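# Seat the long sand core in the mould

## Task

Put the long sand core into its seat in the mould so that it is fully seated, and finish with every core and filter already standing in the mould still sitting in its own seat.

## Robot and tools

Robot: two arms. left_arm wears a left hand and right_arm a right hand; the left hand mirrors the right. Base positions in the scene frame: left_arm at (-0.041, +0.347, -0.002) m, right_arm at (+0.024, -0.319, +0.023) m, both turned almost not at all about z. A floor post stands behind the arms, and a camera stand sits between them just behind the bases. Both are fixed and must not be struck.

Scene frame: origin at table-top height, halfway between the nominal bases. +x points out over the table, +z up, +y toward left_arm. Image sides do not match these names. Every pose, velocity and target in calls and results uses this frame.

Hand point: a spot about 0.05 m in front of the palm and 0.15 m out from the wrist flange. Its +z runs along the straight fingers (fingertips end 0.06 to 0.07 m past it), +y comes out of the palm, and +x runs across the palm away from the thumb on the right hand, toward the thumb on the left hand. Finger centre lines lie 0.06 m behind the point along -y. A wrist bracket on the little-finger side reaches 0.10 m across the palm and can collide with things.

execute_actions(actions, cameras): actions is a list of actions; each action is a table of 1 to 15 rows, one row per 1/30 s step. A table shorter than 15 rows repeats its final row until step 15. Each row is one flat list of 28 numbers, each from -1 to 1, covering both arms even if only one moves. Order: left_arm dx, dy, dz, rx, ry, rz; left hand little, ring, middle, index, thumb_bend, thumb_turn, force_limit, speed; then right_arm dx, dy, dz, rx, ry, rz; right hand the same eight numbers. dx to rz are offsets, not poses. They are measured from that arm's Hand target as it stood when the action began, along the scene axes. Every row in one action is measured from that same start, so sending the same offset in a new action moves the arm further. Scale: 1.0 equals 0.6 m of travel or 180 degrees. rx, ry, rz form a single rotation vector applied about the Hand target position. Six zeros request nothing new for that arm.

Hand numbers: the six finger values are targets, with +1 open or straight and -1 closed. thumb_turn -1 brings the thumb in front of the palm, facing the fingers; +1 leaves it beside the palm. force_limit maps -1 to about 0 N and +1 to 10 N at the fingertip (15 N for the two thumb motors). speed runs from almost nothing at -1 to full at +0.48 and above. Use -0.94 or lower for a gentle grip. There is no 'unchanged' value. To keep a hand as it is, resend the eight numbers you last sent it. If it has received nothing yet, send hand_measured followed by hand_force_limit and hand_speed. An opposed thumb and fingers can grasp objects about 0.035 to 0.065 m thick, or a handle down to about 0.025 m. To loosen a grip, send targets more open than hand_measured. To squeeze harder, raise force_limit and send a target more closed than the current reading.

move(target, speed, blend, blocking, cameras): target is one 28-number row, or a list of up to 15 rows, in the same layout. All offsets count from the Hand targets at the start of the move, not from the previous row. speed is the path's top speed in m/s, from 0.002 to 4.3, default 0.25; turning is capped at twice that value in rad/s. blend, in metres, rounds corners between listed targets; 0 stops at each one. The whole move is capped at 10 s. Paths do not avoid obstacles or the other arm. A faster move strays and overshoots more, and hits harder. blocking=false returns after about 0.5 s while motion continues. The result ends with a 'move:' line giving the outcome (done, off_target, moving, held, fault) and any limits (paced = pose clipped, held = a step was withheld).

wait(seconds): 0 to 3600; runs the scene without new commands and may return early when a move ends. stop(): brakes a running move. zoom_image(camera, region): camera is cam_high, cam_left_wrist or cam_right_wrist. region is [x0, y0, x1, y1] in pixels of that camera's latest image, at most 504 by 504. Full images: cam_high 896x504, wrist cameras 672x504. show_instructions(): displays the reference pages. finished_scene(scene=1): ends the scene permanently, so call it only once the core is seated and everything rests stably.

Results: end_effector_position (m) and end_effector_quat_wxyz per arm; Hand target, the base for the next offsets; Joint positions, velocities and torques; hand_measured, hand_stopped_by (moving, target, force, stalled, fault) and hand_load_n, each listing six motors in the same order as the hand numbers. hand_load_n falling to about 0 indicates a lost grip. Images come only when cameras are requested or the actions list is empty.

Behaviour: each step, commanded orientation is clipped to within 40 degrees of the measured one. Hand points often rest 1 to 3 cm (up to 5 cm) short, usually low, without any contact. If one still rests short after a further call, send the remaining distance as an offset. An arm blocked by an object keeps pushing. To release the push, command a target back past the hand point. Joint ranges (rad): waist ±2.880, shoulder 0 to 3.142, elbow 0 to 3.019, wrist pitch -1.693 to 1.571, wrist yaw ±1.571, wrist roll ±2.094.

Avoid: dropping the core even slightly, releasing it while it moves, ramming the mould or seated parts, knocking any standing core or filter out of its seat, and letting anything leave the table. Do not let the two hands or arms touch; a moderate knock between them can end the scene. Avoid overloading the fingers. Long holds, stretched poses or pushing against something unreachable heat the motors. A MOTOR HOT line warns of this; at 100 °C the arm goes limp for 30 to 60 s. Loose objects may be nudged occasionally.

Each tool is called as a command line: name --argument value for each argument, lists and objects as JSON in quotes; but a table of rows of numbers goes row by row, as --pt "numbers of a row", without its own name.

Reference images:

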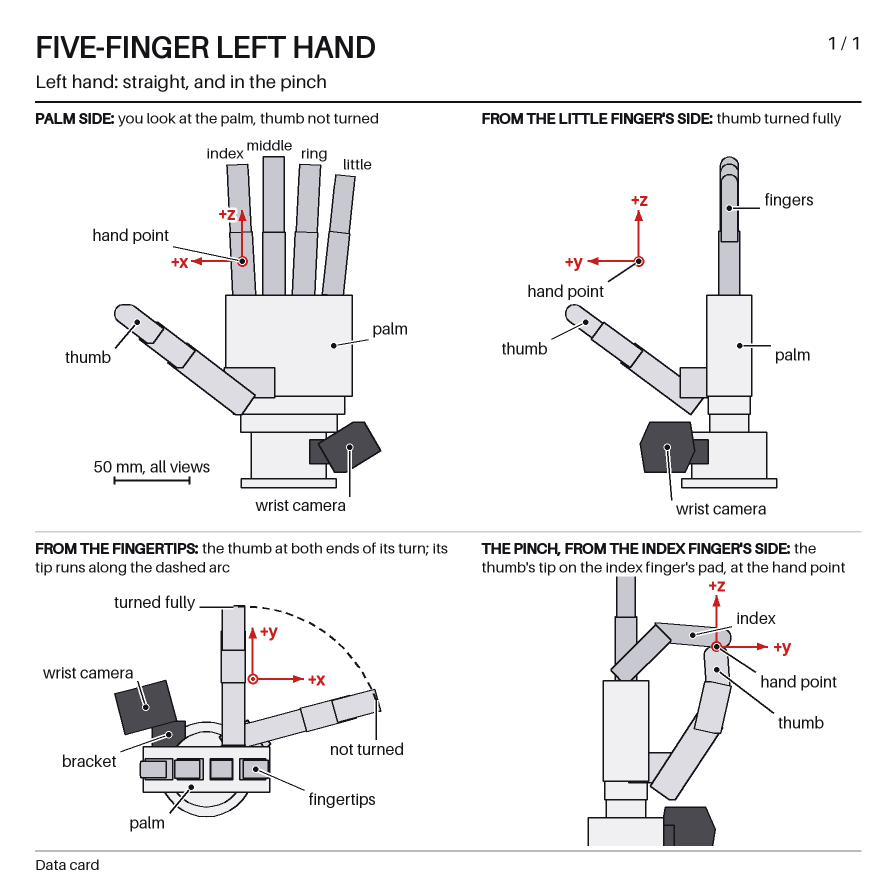

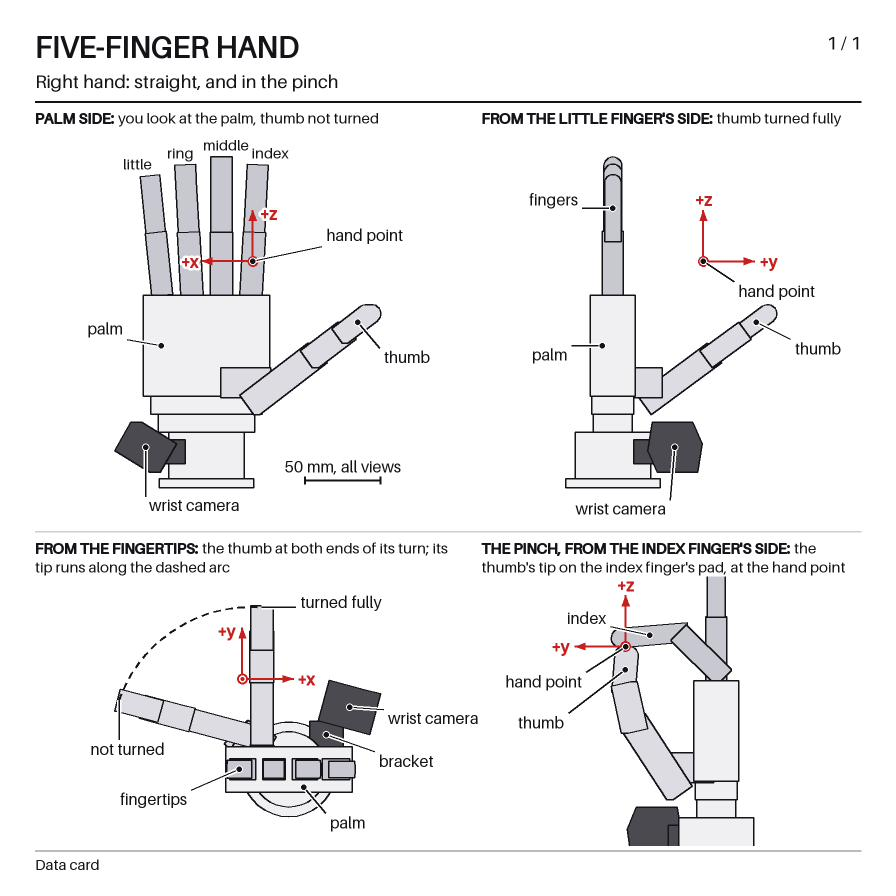

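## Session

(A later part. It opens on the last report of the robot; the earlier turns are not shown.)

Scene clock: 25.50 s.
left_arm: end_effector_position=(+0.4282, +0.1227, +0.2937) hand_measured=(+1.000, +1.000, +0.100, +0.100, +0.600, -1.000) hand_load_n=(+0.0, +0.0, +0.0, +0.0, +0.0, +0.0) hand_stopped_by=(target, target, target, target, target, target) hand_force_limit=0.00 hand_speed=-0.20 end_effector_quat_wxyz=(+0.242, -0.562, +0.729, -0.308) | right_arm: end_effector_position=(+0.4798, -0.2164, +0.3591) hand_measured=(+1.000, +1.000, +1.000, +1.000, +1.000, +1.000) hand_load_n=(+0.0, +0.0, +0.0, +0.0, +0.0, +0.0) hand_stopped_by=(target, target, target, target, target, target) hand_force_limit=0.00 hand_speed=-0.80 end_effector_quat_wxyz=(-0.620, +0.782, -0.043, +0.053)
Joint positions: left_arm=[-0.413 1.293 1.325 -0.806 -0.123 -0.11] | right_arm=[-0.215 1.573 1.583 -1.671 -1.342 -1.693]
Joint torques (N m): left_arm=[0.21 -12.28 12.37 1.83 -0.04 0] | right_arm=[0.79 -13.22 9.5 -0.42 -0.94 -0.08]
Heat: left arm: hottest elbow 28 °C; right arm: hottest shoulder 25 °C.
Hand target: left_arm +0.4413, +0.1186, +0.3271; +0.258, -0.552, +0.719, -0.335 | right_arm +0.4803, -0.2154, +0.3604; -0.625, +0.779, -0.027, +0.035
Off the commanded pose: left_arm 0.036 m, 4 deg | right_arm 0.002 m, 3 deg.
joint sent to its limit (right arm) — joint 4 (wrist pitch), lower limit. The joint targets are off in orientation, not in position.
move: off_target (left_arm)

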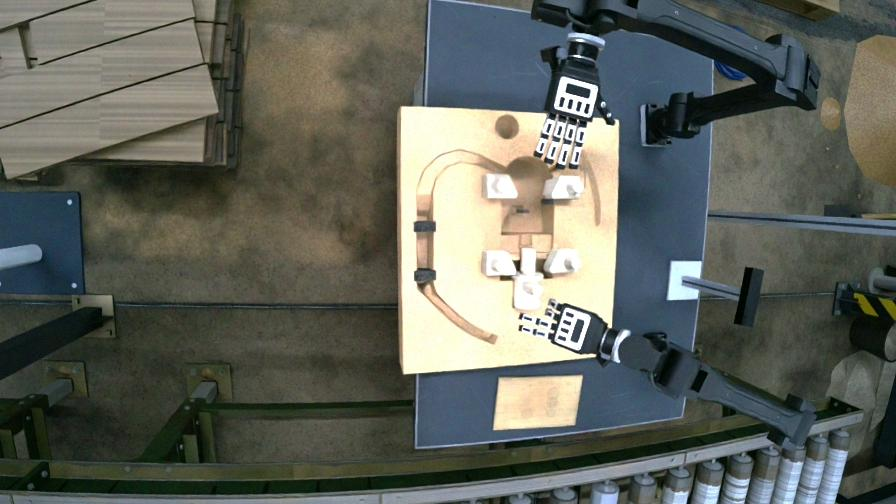

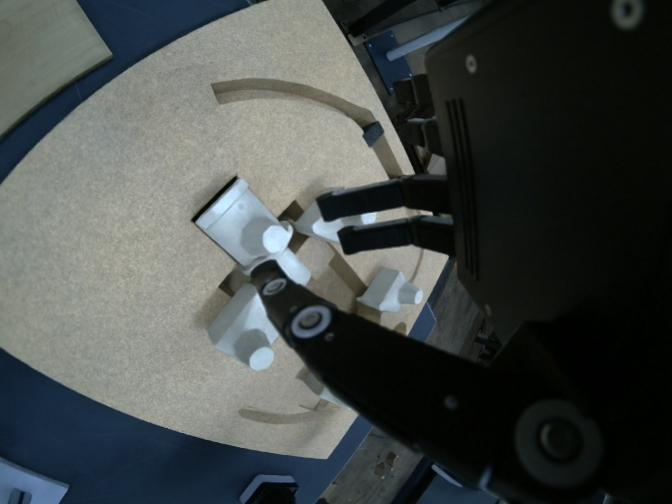

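move --target '[0.068,-0.063,-0.06,0,0,0,1,1,0.25,0.25,0.8,-1,0,-0.2,0,0,0,0,0,0,1,1,1,1,1,1,0,-0.8]' --cameras '["cam_high","cam_left_wrist"]' --speed 0.12

zoom_image --camera "cam_left_wrist" --region '[160, 100, 440, 340]'

zoom_image --camera "cam_high" --region '[470, 230, 630, 380]'

Scene clock: 27.63 s.
left_arm: end_effector_position=(+0.4679, +0.0933, +0.2607) hand_measured=(+1.000, +1.000, +0.250, +0.250, +0.800, -1.000) hand_load_n=(+0.0, +0.0, +0.0, +0.0, +0.0, +0.0) hand_stopped_by=(target, target, target, target, target, target) hand_force_limit=0.00 hand_speed=-0.20 end_effector_quat_wxyz=(+0.246, -0.558, +0.731, -0.306) | right_arm: end_effector_position=(+0.4798, -0.2164, +0.3591) hand_measured=(+1.000, +1.000, +1.000, +1.000, +1.000, +1.000) hand_load_n=(+0.0, +0.0, +0.0, +0.0, +0.0, +0.0) hand_stopped_by=(target, target, target, target, target, target) hand_force_limit=0.00 hand_speed=-0.80 end_effector_quat_wxyz=(-0.620, +0.782, -0.043, +0.053)
Joint positions: left_arm=[-0.439 1.42 1.36 -0.714 -0.147 -0.117] | right_arm=[-0.215 1.573 1.583 -1.671 -1.342 -1.693]
Joint torques (N m): left_arm=[-0.5 -13.68 12.3 1.96 -0.2 -0.15] | right_arm=[1.03 -12.86 9.35 -0.14 -0.94 -0.09]
Heat: left arm: hottest elbow 28 °C; right arm: hottest shoulder 25 °C.
Hand target: left_arm +0.4822, +0.0809, +0.2909; +0.258, -0.552, +0.719, -0.335 | right_arm +0.4803, -0.2154, +0.3604; -0.625, +0.779, -0.027, +0.035
Off the commanded pose: left_arm 0.036 m, 4 deg | right_arm 0.002 m, 3 deg.
joint sent to its limit (right arm) — joint 4 (wrist pitch), lower limit. The joint targets are off in orientation, not in position.
move: off_target (left_arm)

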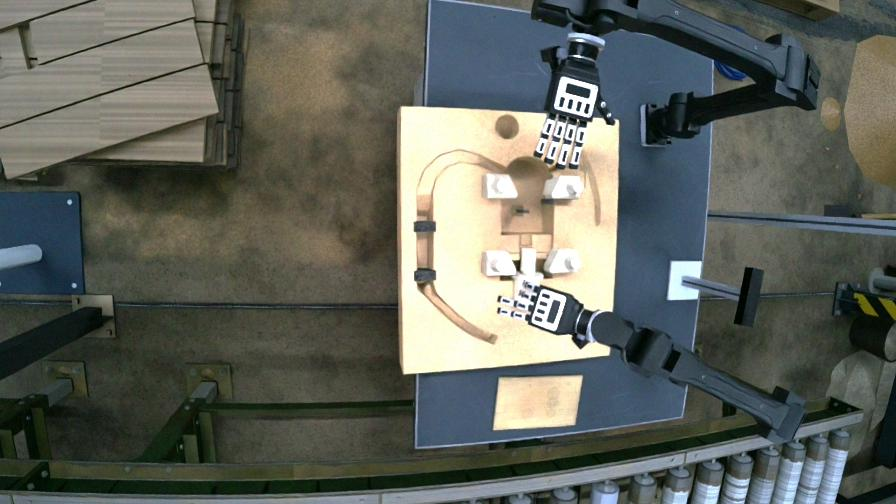

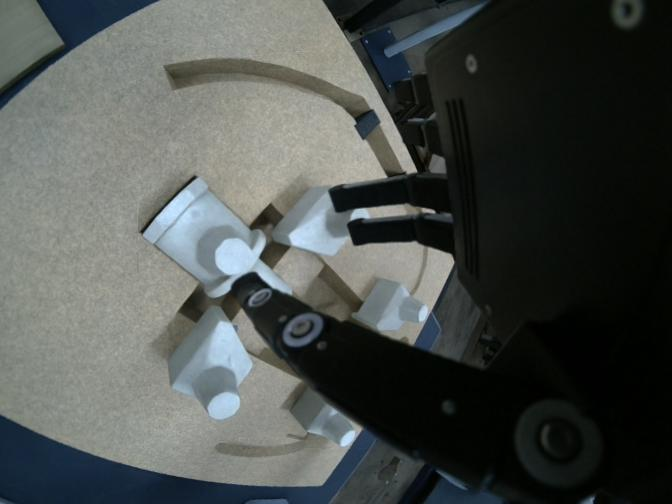

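Scaled by 1.800 from the camera's image (finer frame: 960x720).

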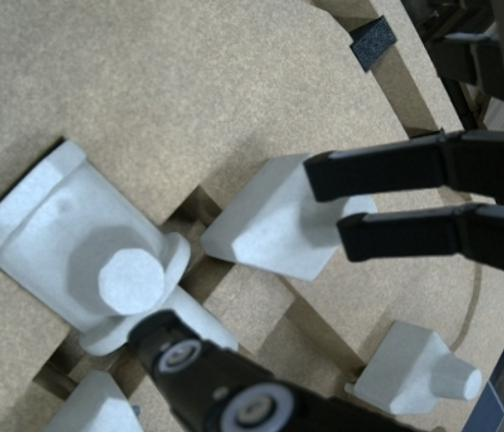

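Scaled by 3.150.

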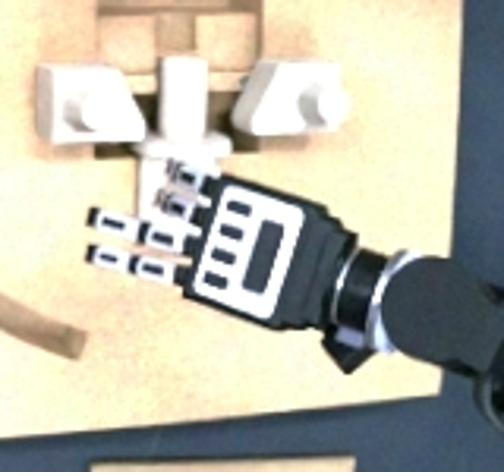

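move --target '[0,0,-0.09,0,0,0,1,1,0.25,0.25,0.8,-1,0,-0.2,0,0,0,0,0,0,1,1,1,1,1,1,0,-0.8]' --cameras '["cam_high","cam_left_wrist"]' --speed 0.08

zoom_image --camera "cam_left_wrist" --region '[160, 100, 440, 340]'

zoom_image --camera "cam_high" --region '[470, 230, 630, 380]'

Scene clock: 29.87 s.
left_arm: end_effector_position=(+0.4823, +0.0865, +0.2458) hand_measured=(+1.000, +1.000, +0.250, +0.250, +0.800, -1.000) hand_load_n=(+0.0, +0.0, +0.0, +0.0, +0.0, +0.0) hand_stopped_by=(target, target, target, target, target, target) hand_force_limit=0.00 hand_speed=-0.20 end_effector_quat_wxyz=(+0.261, -0.551, +0.718, -0.335) | right_arm: end_effector_position=(+0.4798, -0.2164, +0.3591) hand_measured=(+1.000, +1.000, +1.000, +1.000, +1.000, +1.000) hand_load_n=(+0.0, +0.0, +0.0, +0.0, +0.0, +0.0) hand_stopped_by=(target, target, target, target, target, target) hand_force_limit=0.00 hand_speed=-0.80 end_effector_quat_wxyz=(-0.620, +0.782, -0.043, +0.053)
Joint positions: left_arm=[-0.439 1.426 1.297 -0.574 -0.147 -0.117] | right_arm=[-0.215 1.573 1.583 -1.671 -1.342 -1.693]
Joint torques (N m): left_arm=[-0.67 -13.1 7.91 2.06 -0.2 -0.15] | right_arm=[1.44 -12.98 9.52 -0.23 -0.96 0]
Heat: left arm: hottest elbow 28 °C; right arm: hottest shoulder 25 °C.
Hand target: left_arm +0.4822, +0.0808, +0.2370; +0.258, -0.552, +0.719, -0.335 | right_arm +0.4803, -0.2154, +0.3604; -0.625, +0.779, -0.027, +0.035
Off the commanded pose: left_arm 0.011 m, 0 deg | right_arm 0.002 m, 3 deg.
joint sent to its limit (right arm) — joint 4 (wrist pitch), lower limit. The joint targets are off in orientation, not in position.
move: off_target (left_arm)

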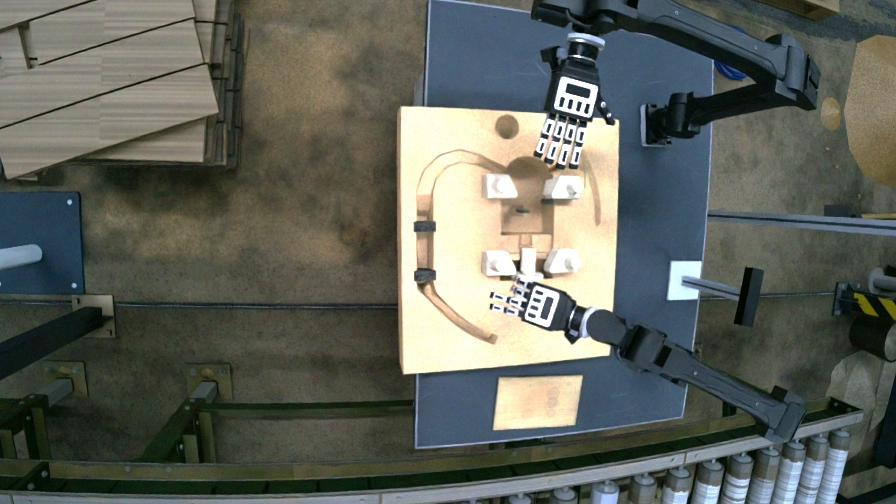

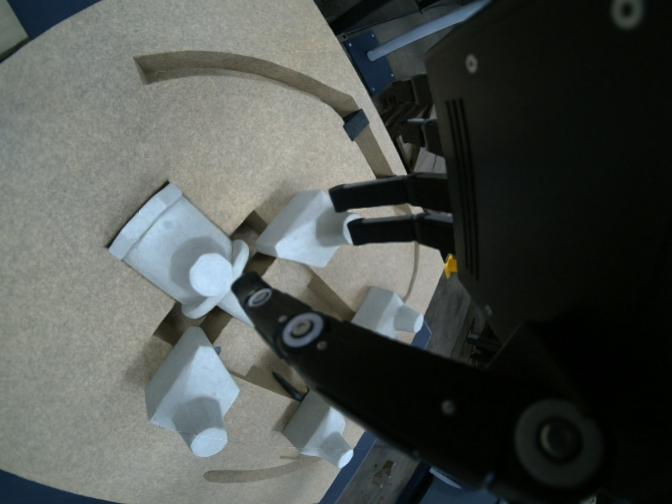

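Scaled by 1.800 from the camera's image (finer frame: 960x720).

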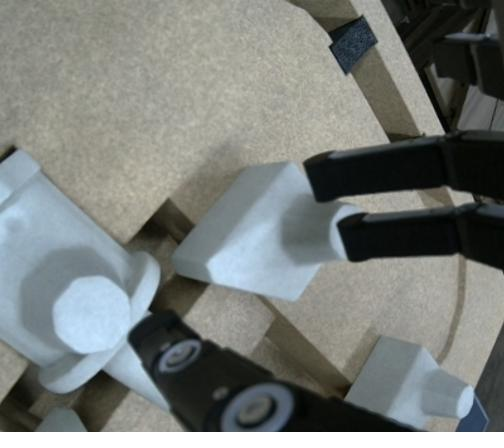

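Scaled by 3.150.

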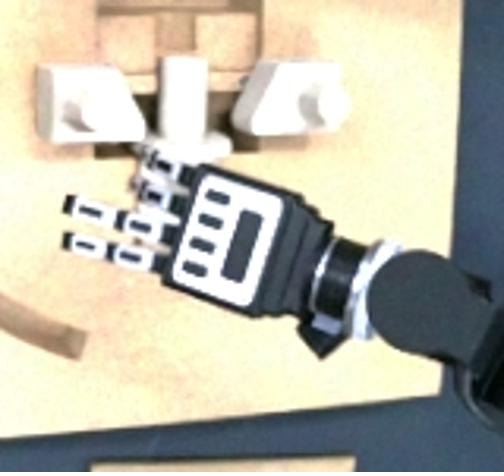

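move --target '[-0.027,0.007,-0.07,0,0,0,1,1,0.25,0.25,0.8,-1,0,-0.2,0,0,0,0,0,0,1,1,1,1,1,1,0,-0.8]' --cameras '["cam_high","cam_left_wrist"]' --speed 0.08

zoom_image --camera "cam_left_wrist" --region '[160, 100, 440, 340]'

zoom_image --camera "cam_high" --region '[470, 230, 630, 380]'

Scene clock: 31.77 s.
left_arm: end_effector_position=(+0.4695, +0.0898, +0.1972) hand_measured=(+1.000, +1.000, +0.250, +0.250, +0.800, -1.000) hand_load_n=(+0.0, +0.0, +0.0, +0.0, +0.0, +0.0) hand_stopped_by=(target, target, target, target, target, target) hand_force_limit=0.00 hand_speed=-0.20 end_effector_quat_wxyz=(+0.258, -0.554, +0.719, -0.331) | right_arm: end_effector_position=(+0.4798, -0.2164, +0.3591) hand_measured=(+1.000, +1.000, +1.000, +1.000, +1.000, +1.000) hand_load_n=(+0.0, +0.0, +0.0, +0.0, +0.0, +0.0) hand_stopped_by=(target, target, target, target, target, target) hand_force_limit=0.00 hand_speed=-0.80 end_effector_quat_wxyz=(-0.620, +0.782, -0.043, +0.053)
Joint positions: left_arm=[-0.445 1.422 1.168 -0.46 -0.152 -0.124] | right_arm=[-0.215 1.573 1.583 -1.671 -1.342 -1.693]
Joint torques (N m): left_arm=[-0.5 -13.92 7.45 1.98 -0.2 -0.15] | right_arm=[1.2 -13.39 9.25 -0.5 -0.92 -0.06]
Heat: left arm: hottest elbow 28 °C; right arm: hottest shoulder 25 °C.
Hand target: left_arm +0.4660, +0.0849, +0.1950; +0.258, -0.552, +0.719, -0.335 | right_arm +0.4803, -0.2154, +0.3604; -0.625, +0.779, -0.027, +0.035
Off the commanded pose: left_arm 0.006 m, 0 deg | right_arm 0.002 m, 3 deg.
joint sent to its limit (right arm) — joint 4 (wrist pitch), lower limit. The joint targets are off in orientation, not in position.
move: done

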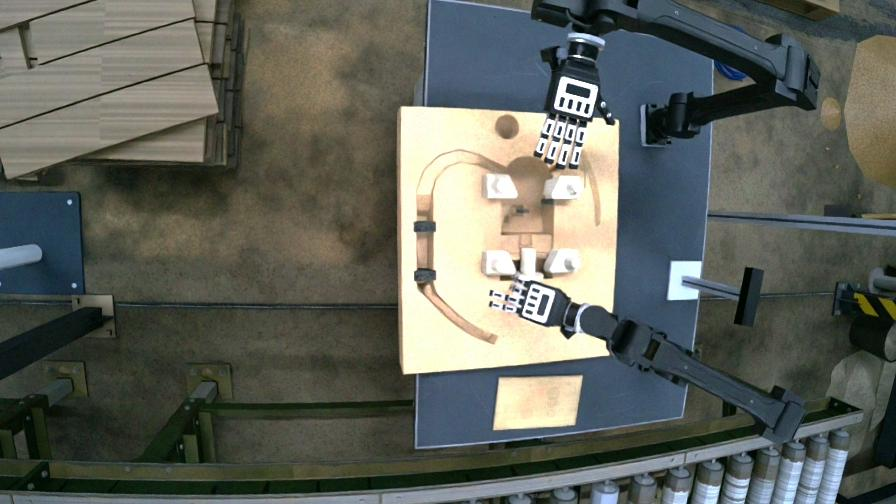

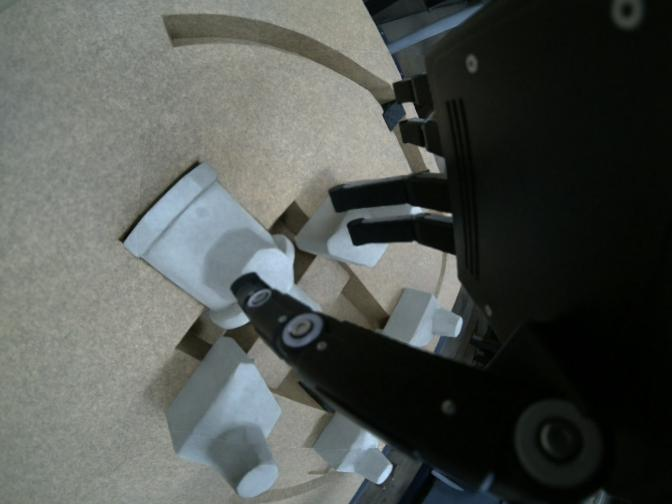

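Scaled by 1.800 from the camera's image (finer frame: 960x720).

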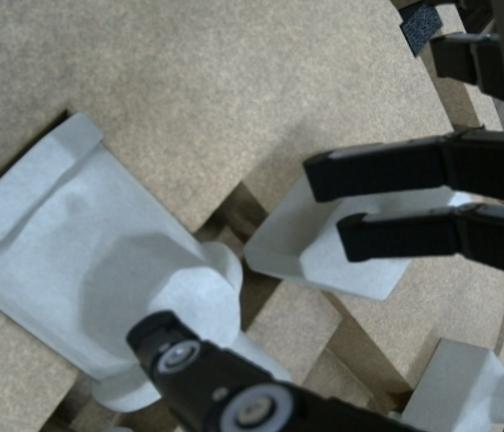

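Scaled by 3.150.

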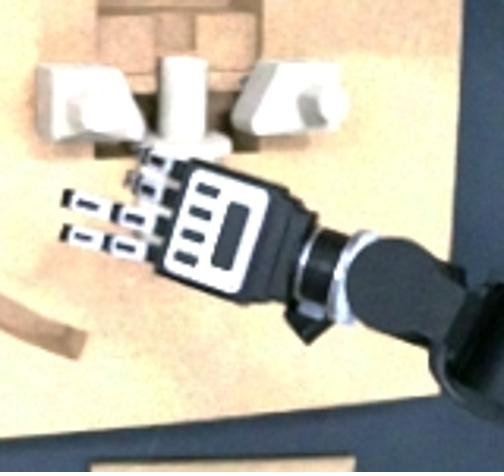

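move --target '[-0.024,0,0,0,0,0,1,1,0.25,0.25,0.8,-1,0,-0.2,0,0,0,0,0,0,1,1,1,1,1,1,0,-0.8]' --cameras '["cam_high","cam_left_wrist"]' --speed 0.08

zoom_image --camera "cam_left_wrist" --region '[160, 100, 440, 340]'

Scene clock: 33.50 s.
left_arm: end_effector_position=(+0.4552, +0.0890, +0.1940) hand_measured=(+1.000, +1.000, +0.250, +0.250, +0.800, -1.000) hand_load_n=(+0.0, +0.0, +0.0, +0.0, +0.0, +0.0) hand_stopped_by=(target, target, target, target, target, target) hand_force_limit=0.00 hand_speed=-0.20 end_effector_quat_wxyz=(+0.258, -0.553, +0.721, -0.329) | right_arm: end_effector_position=(+0.4798, -0.2164, +0.3591) hand_measured=(+1.000, +1.000, +1.000, +1.000, +1.000, +1.000) hand_load_n=(+0.0, +0.0, +0.0, +0.0, +0.0, +0.0) hand_stopped_by=(target, target, target, target, target, target) hand_force_limit=0.00 hand_speed=-0.80 end_effector_quat_wxyz=(-0.620, +0.782, -0.043, +0.053)
Joint positions: left_arm=[-0.46 1.394 1.133 -0.458 -0.163 -0.131] | right_arm=[-0.215 1.573 1.583 -1.671 -1.342 -1.693]
Joint torques (N m): left_arm=[-0.56 -13.63 7.57 1.87 -0.21 -0.16] | right_arm=[0.97 -12.16 9.52 -0.65 -1.01 -0.05]
Heat: left arm: hottest elbow 28 °C; right arm: hottest shoulder 25 °C.
Hand target: left_arm +0.4516, +0.0851, +0.1950; +0.258, -0.552, +0.719, -0.335 | right_arm +0.4803, -0.2154, +0.3604; -0.625, +0.779, -0.027, +0.035
Off the commanded pose: left_arm 0.006 m, 1 deg | right_arm 0.002 m, 3 deg.
joint sent to its limit (right arm) — joint 4 (wrist pitch), lower limit. The joint targets are off in orientation, not in position.
move: done

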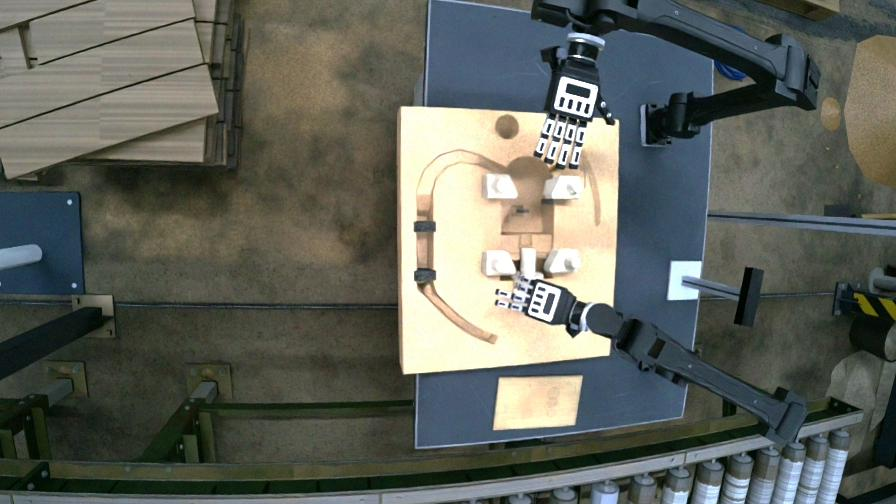

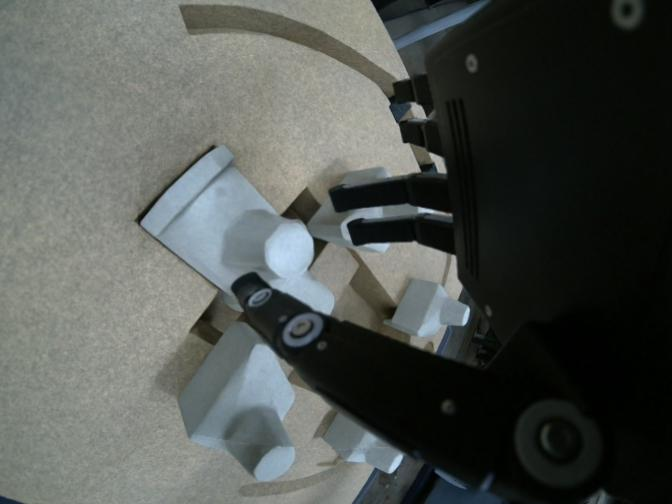

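Scaled by 1.800 from the camera's image (finer frame: 960x720).

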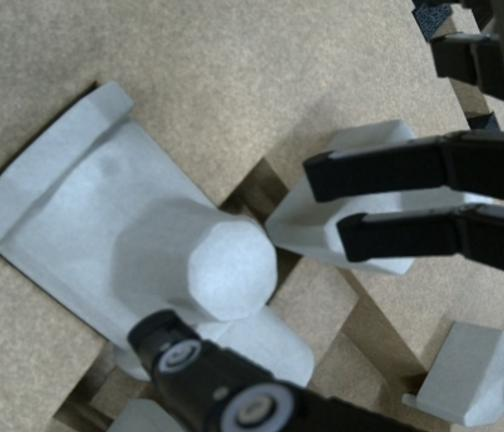

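move --target '[0,-0.005,-0.045,0,0,0,1,1,0.25,0.25,0.8,-1,0,-0.2,0,0,0,0,0,0,1,1,1,1,1,1,0,-0.8]' --cameras '["cam_high","cam_left_wrist","cam_right_wrist"]' --speed 0.05

zoom_image --camera "cam_left_wrist" --region '[160, 100, 440, 340]'

zoom_image --camera "cam_right_wrist" --region '[350, 120, 500, 270]'

Scene clock: 36.23 s.
left_arm: end_effector_position=(+0.4538, +0.0879, +0.1786) hand_measured=(+1.000, +1.000, +0.250, +0.250, +0.800, -1.000) hand_load_n=(+0.0, +0.0, +0.0, +0.0, +0.0, +0.0) hand_stopped_by=(target, target, target, target, target, target) hand_force_limit=0.00 hand_speed=-0.20 end_effector_quat_wxyz=(+0.262, -0.552, +0.717, -0.336) | right_arm: end_effector_position=(+0.4798, -0.2164, +0.3591) hand_measured=(+1.000, +1.000, +1.000, +1.000, +1.000, +1.000) hand_load_n=(+0.0, +0.0, +0.0, +0.0, +0.0, +0.0) hand_stopped_by=(target, target, target, target, target, target) hand_force_limit=0.00 hand_speed=-0.80 end_effector_quat_wxyz=(-0.620, +0.782, -0.043, +0.053)
Joint positions: left_arm=[-0.464 1.396 1.084 -0.39 -0.168 -0.135] | right_arm=[-0.215 1.573 1.583 -1.671 -1.342 -1.693]
Joint torques (N m): left_arm=[-0.73 -11.81 7.46 2.04 -0.21 -0.16] | right_arm=[0.85 -12.86 9.31 -0.49 -0.95 -0.04]
Heat: left arm: hottest elbow 28 °C; right arm: hottest shoulder 26 °C.
Hand target: left_arm +0.4516, +0.0821, +0.1680; +0.258, -0.552, +0.719, -0.335 | right_arm +0.4803, -0.2154, +0.3604; -0.625, +0.779, -0.027, +0.035
Off the commanded pose: left_arm 0.012 m, 1 deg | right_arm 0.002 m, 3 deg.
joint sent to its limit (right arm) — joint 4 (wrist pitch), lower limit. The joint targets are off in orientation, not in position.
move: off_target (left_arm)

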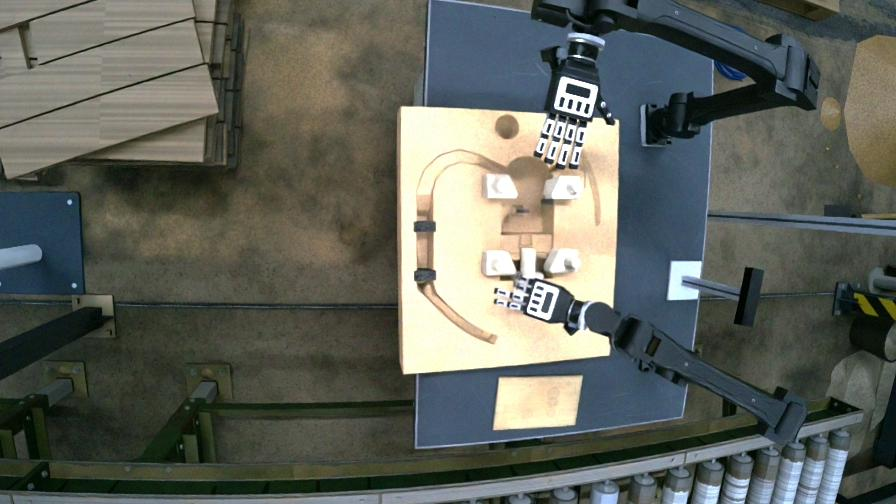

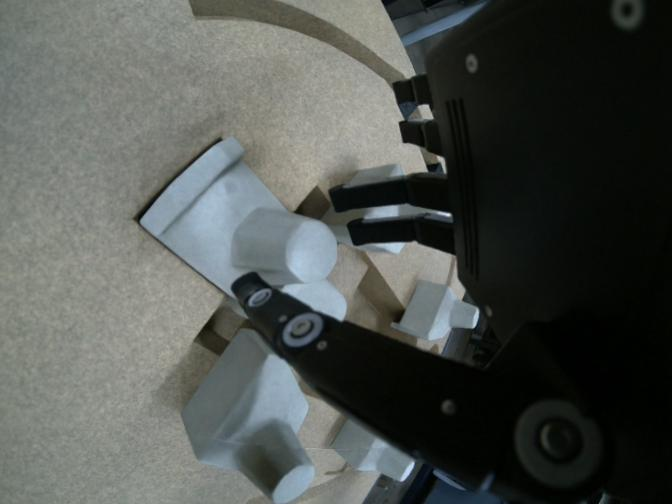

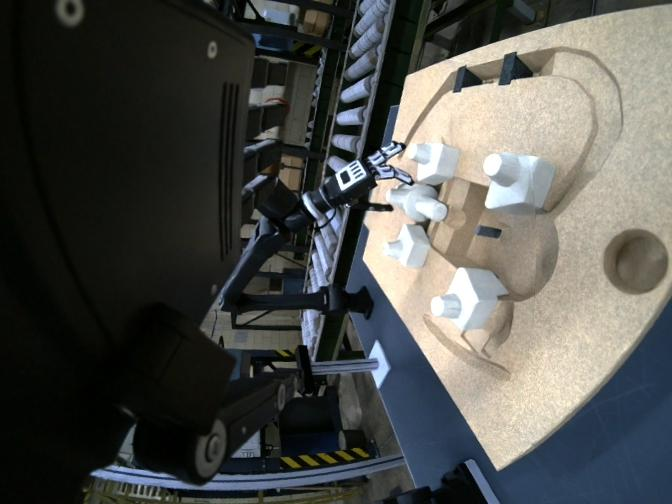

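Scaled by 1.800 from the camera's image (finer frame: 960x720).

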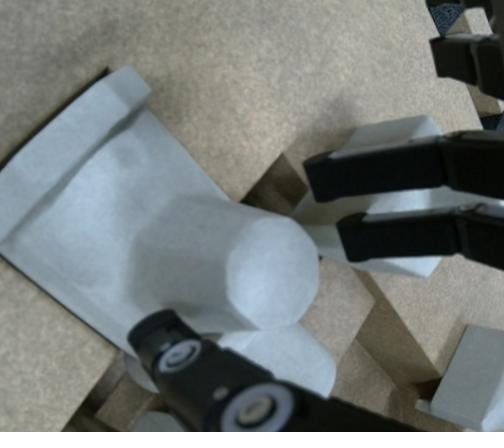

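Scaled by 3.360 from the camera's image (finer frame: 960x720).

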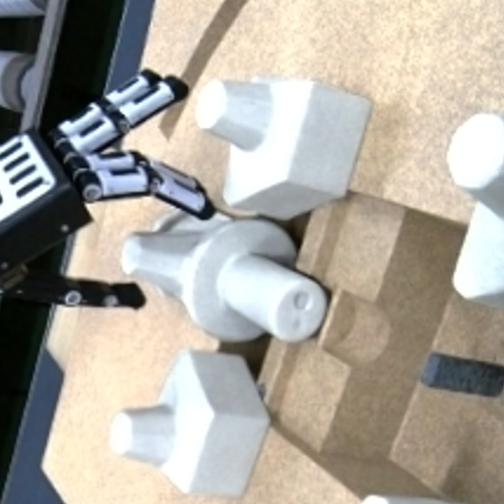

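move --target '[0,0,0,0,0,0,1,1,0.05,0.05,0.8,-1,-0.7,-0.9,0,0,0,0,0,0,1,1,1,1,1,1,0,-0.8]' --cameras '["cam_left_wrist","cam_right_wrist"]' --speed 0.05

zoom_image --camera "cam_left_wrist" --region '[160, 100, 440, 340]'

zoom_image --camera "cam_right_wrist" --region '[350, 120, 500, 270]'

Scene clock: 38.07 s.
left_arm: end_effector_position=(+0.4538, +0.0879, +0.1786) hand_measured=(+1.000, +1.000, +0.050, +0.050, +0.800, -1.000) hand_load_n=(+0.0, +0.0, +0.0, +0.0, +0.0, +0.5) hand_stopped_by=(target, target, target, target, target, target) hand_force_limit=-0.70 hand_speed=-0.90 end_effector_quat_wxyz=(+0.262, -0.552, +0.717, -0.337) | right_arm: end_effector_position=(+0.4798, -0.2164, +0.3591) hand_measured=(+1.000, +1.000, +1.000, +1.000, +1.000, +1.000) hand_load_n=(+0.0, +0.0, +0.0, +0.0, +0.0, +0.0) hand_stopped_by=(target, target, target, target, target, target) hand_force_limit=0.00 hand_speed=-0.80 end_effector_quat_wxyz=(-0.620, +0.782, -0.043, +0.053)
Joint positions: left_arm=[-0.464 1.396 1.084 -0.39 -0.168 -0.136] | right_arm=[-0.215 1.573 1.583 -1.671 -1.342 -1.693]
Joint torques (N m): left_arm=[-0.73 -11.75 7.43 2.07 -0.21 -0.15] | right_arm=[1.67 -12.45 9.58 -0.53 -0.98 -0.08]
Heat: left arm: hottest elbow 28 °C; right arm: hottest shoulder 26 °C.
Hand target: left_arm +0.4516, +0.0821, +0.1680; +0.258, -0.552, +0.719, -0.335 | right_arm +0.4803, -0.2154, +0.3604; -0.625, +0.779, -0.027, +0.035
Off the commanded pose: left_arm 0.012 m, 1 deg | right_arm 0.002 m, 3 deg.
joint sent to its limit (right arm) — joint 4 (wrist pitch), lower limit. The joint targets are off in orientation, not in position.
move: done

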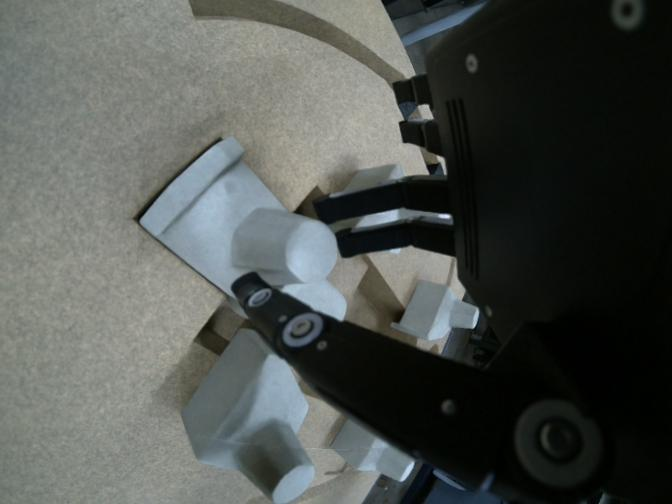

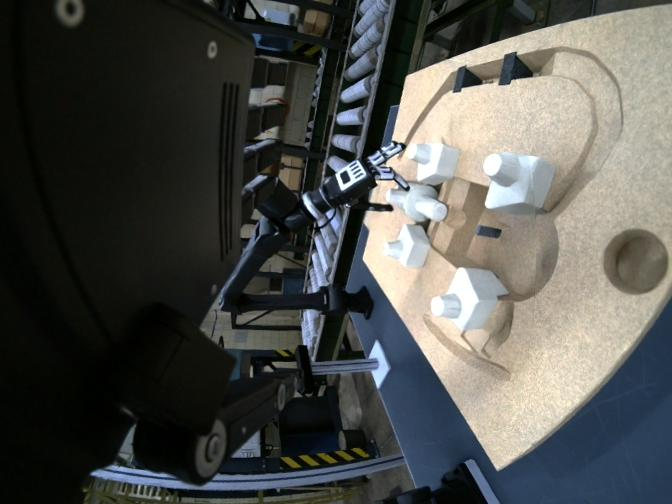

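Scaled by 1.800 from the camera's image (finer frame: 960x720).

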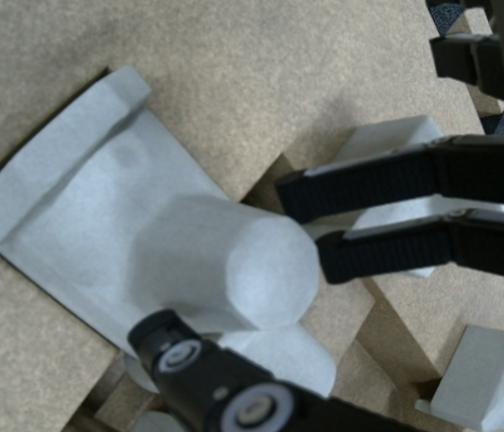

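Scaled by 3.360 from the camera's image (finer frame: 960x720).

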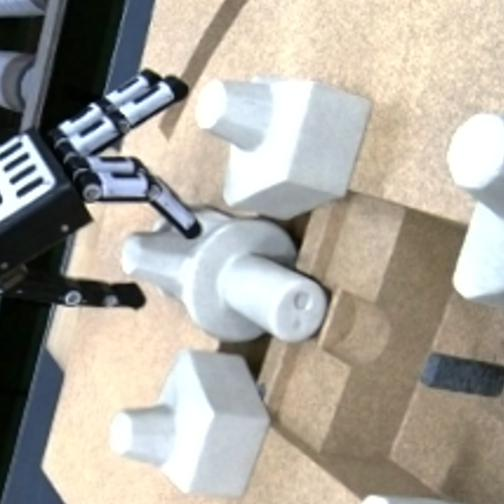

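move --target '[0,0,0,0,0,0,1,1,-0.35,-0.35,0.3,-1,-0.6,-0.92,0,0,0,0,0,0,1,1,1,1,1,1,0,-0.8]' --cameras '["cam_left_wrist","cam_right_wrist"]' --speed 0.05

zoom_image --camera "cam_left_wrist" --region '[160, 100, 440, 340]'

zoom_image --camera "cam_right_wrist" --region '[350, 120, 500, 270]'

Scene clock: 40.10 s.
left_arm: end_effector_position=(+0.4554, +0.0876, +0.1779) hand_measured=(+1.000, +1.000, -0.098, -0.248, +0.668, -1.000) hand_load_n=(+0.0, +0.0, +2.5, +2.5, +3.5, +0.0) hand_stopped_by=(target, target, force, force, force, target) hand_force_limit=-0.60 hand_speed=-0.92 end_effector_quat_wxyz=(+0.263, -0.552, +0.716, -0.337) | right_arm: end_effector_position=(+0.4798, -0.2164, +0.3591) hand_measured=(+1.000, +1.000, +1.000, +1.000, +1.000, +1.000) hand_load_n=(+0.0, +0.0, +0.0, +0.0, +0.0, +0.0) hand_stopped_by=(target, target, target, target, target, target) hand_force_limit=0.00 hand_speed=-0.80 end_effector_quat_wxyz=(-0.620, +0.782, -0.043, +0.053)
Joint positions: left_arm=[-0.464 1.399 1.084 -0.384 -0.171 -0.136] | right_arm=[-0.215 1.573 1.583 -1.671 -1.342 -1.693]
Joint torques (N m): left_arm=[-0.91 -12.1 7.46 1.83 -0.12 -0.15] | right_arm=[0.91 -13.57 9.55 -0.29 -0.95 -0.06]
Heat: left arm: hottest elbow 29 °C; right arm: hottest shoulder 26 °C.
Hand target: left_arm +0.4516, +0.0821, +0.1679; +0.258, -0.552, +0.719, -0.335 | right_arm +0.4803, -0.2154, +0.3604; -0.625, +0.779, -0.027, +0.035
Off the commanded pose: left_arm 0.012 m, 1 deg | right_arm 0.002 m, 3 deg.
joint sent to its limit (right arm) — joint 4 (wrist pitch), lower limit. The joint targets are off in orientation, not in position.
move: done

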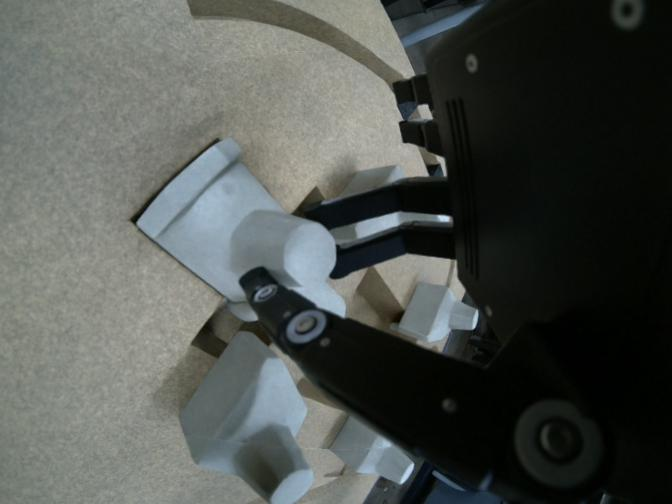

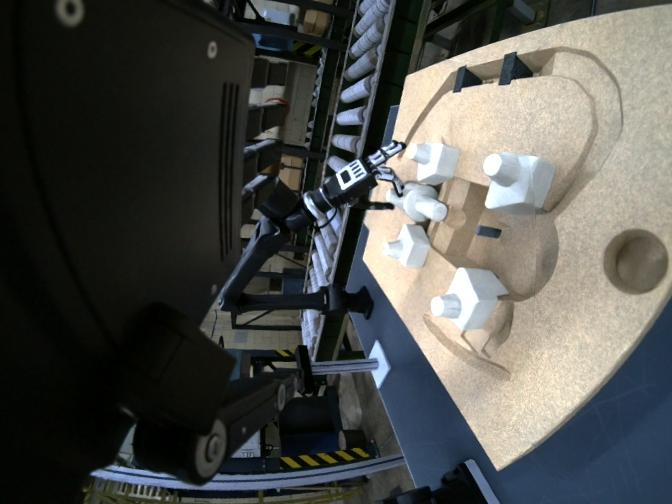

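Scaled by 1.800 from the camera's image (finer frame: 960x720).

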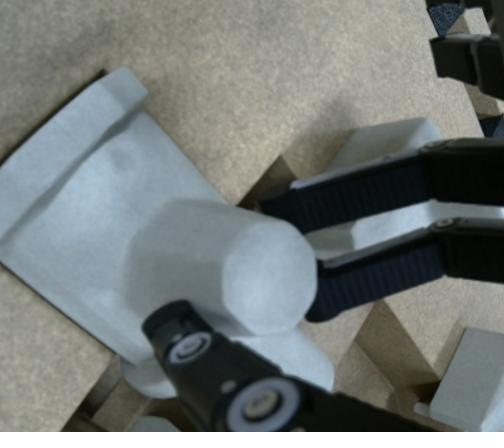

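Scaled by 3.360 from the camera's image (finer frame: 960x720).

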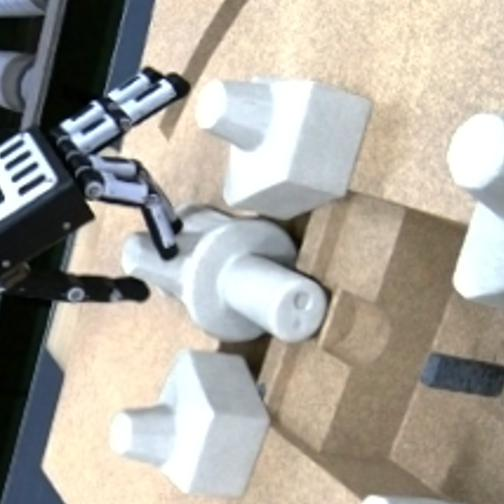

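move --target '[0,0,0,0,0,0,1,1,-0.5,-0.6,0.2,-1,-0.2,-0.92,0,0,0,0,0,0,1,1,1,1,1,1,0,-0.8]' --cameras '["cam_left_wrist"]' --speed 0.05

zoom_image --camera "cam_left_wrist" --region '[120, 100, 400, 340]'

Scene clock: 41.33 s.
left_arm: end_effector_position=(+0.4555, +0.0875, +0.1777) hand_measured=(+1.000, +1.000, -0.118, -0.268, +0.646, -1.000) hand_load_n=(+0.0, +0.0, +5.0, +4.5, +6.0, +0.0) hand_stopped_by=(target, target, force, force, force, target) hand_force_limit=-0.20 hand_speed=-0.92 end_effector_quat_wxyz=(+0.263, -0.553, +0.715, -0.337) | right_arm: end_effector_position=(+0.4798, -0.2164, +0.3591) hand_measured=(+1.000, +1.000, +1.000, +1.000, +1.000, +1.000) hand_load_n=(+0.0, +0.0, +0.0, +0.0, +0.0, +0.0) hand_stopped_by=(target, target, target, target, target, target) hand_force_limit=0.00 hand_speed=-0.80 end_effector_quat_wxyz=(-0.620, +0.782, -0.043, +0.053)
Joint positions: left_arm=[-0.464 1.4 1.084 -0.384 -0.171 -0.137] | right_arm=[-0.215 1.573 1.583 -1.671 -1.342 -1.693]
Joint torques (N m): left_arm=[-0.67 -12.04 7.45 1.88 -0.12 -0.14] | right_arm=[0.67 -13.1 9.33 -0.4 -0.94 0]
Heat: left arm: hottest elbow 29 °C; right arm: hottest shoulder 26 °C.
Hand target: left_arm +0.4516, +0.0821, +0.1679; +0.258, -0.552, +0.719, -0.335 | right_arm +0.4803, -0.2154, +0.3604; -0.625, +0.779, -0.027, +0.035
Off the commanded pose: left_arm 0.012 m, 1 deg | right_arm 0.002 m, 3 deg.
joint sent to its limit (right arm) — joint 4 (wrist pitch), lower limit. The joint targets are off in orientation, not in position.
move: done

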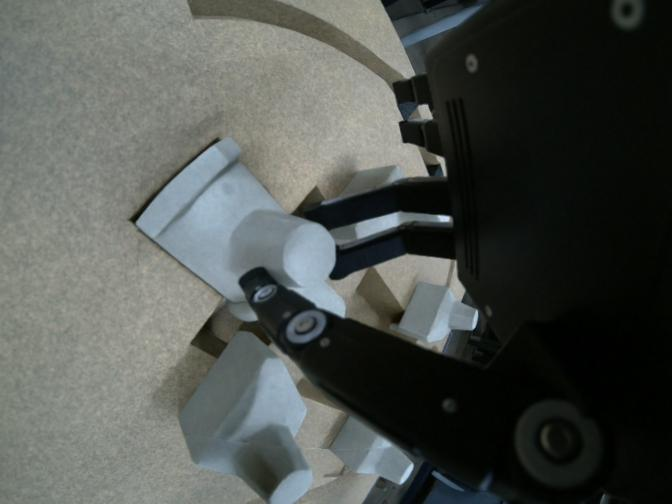

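Scaled by 1.800 from the camera's image (finer frame: 960x720).

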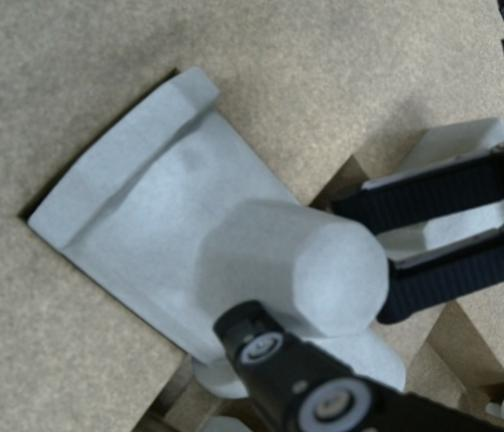

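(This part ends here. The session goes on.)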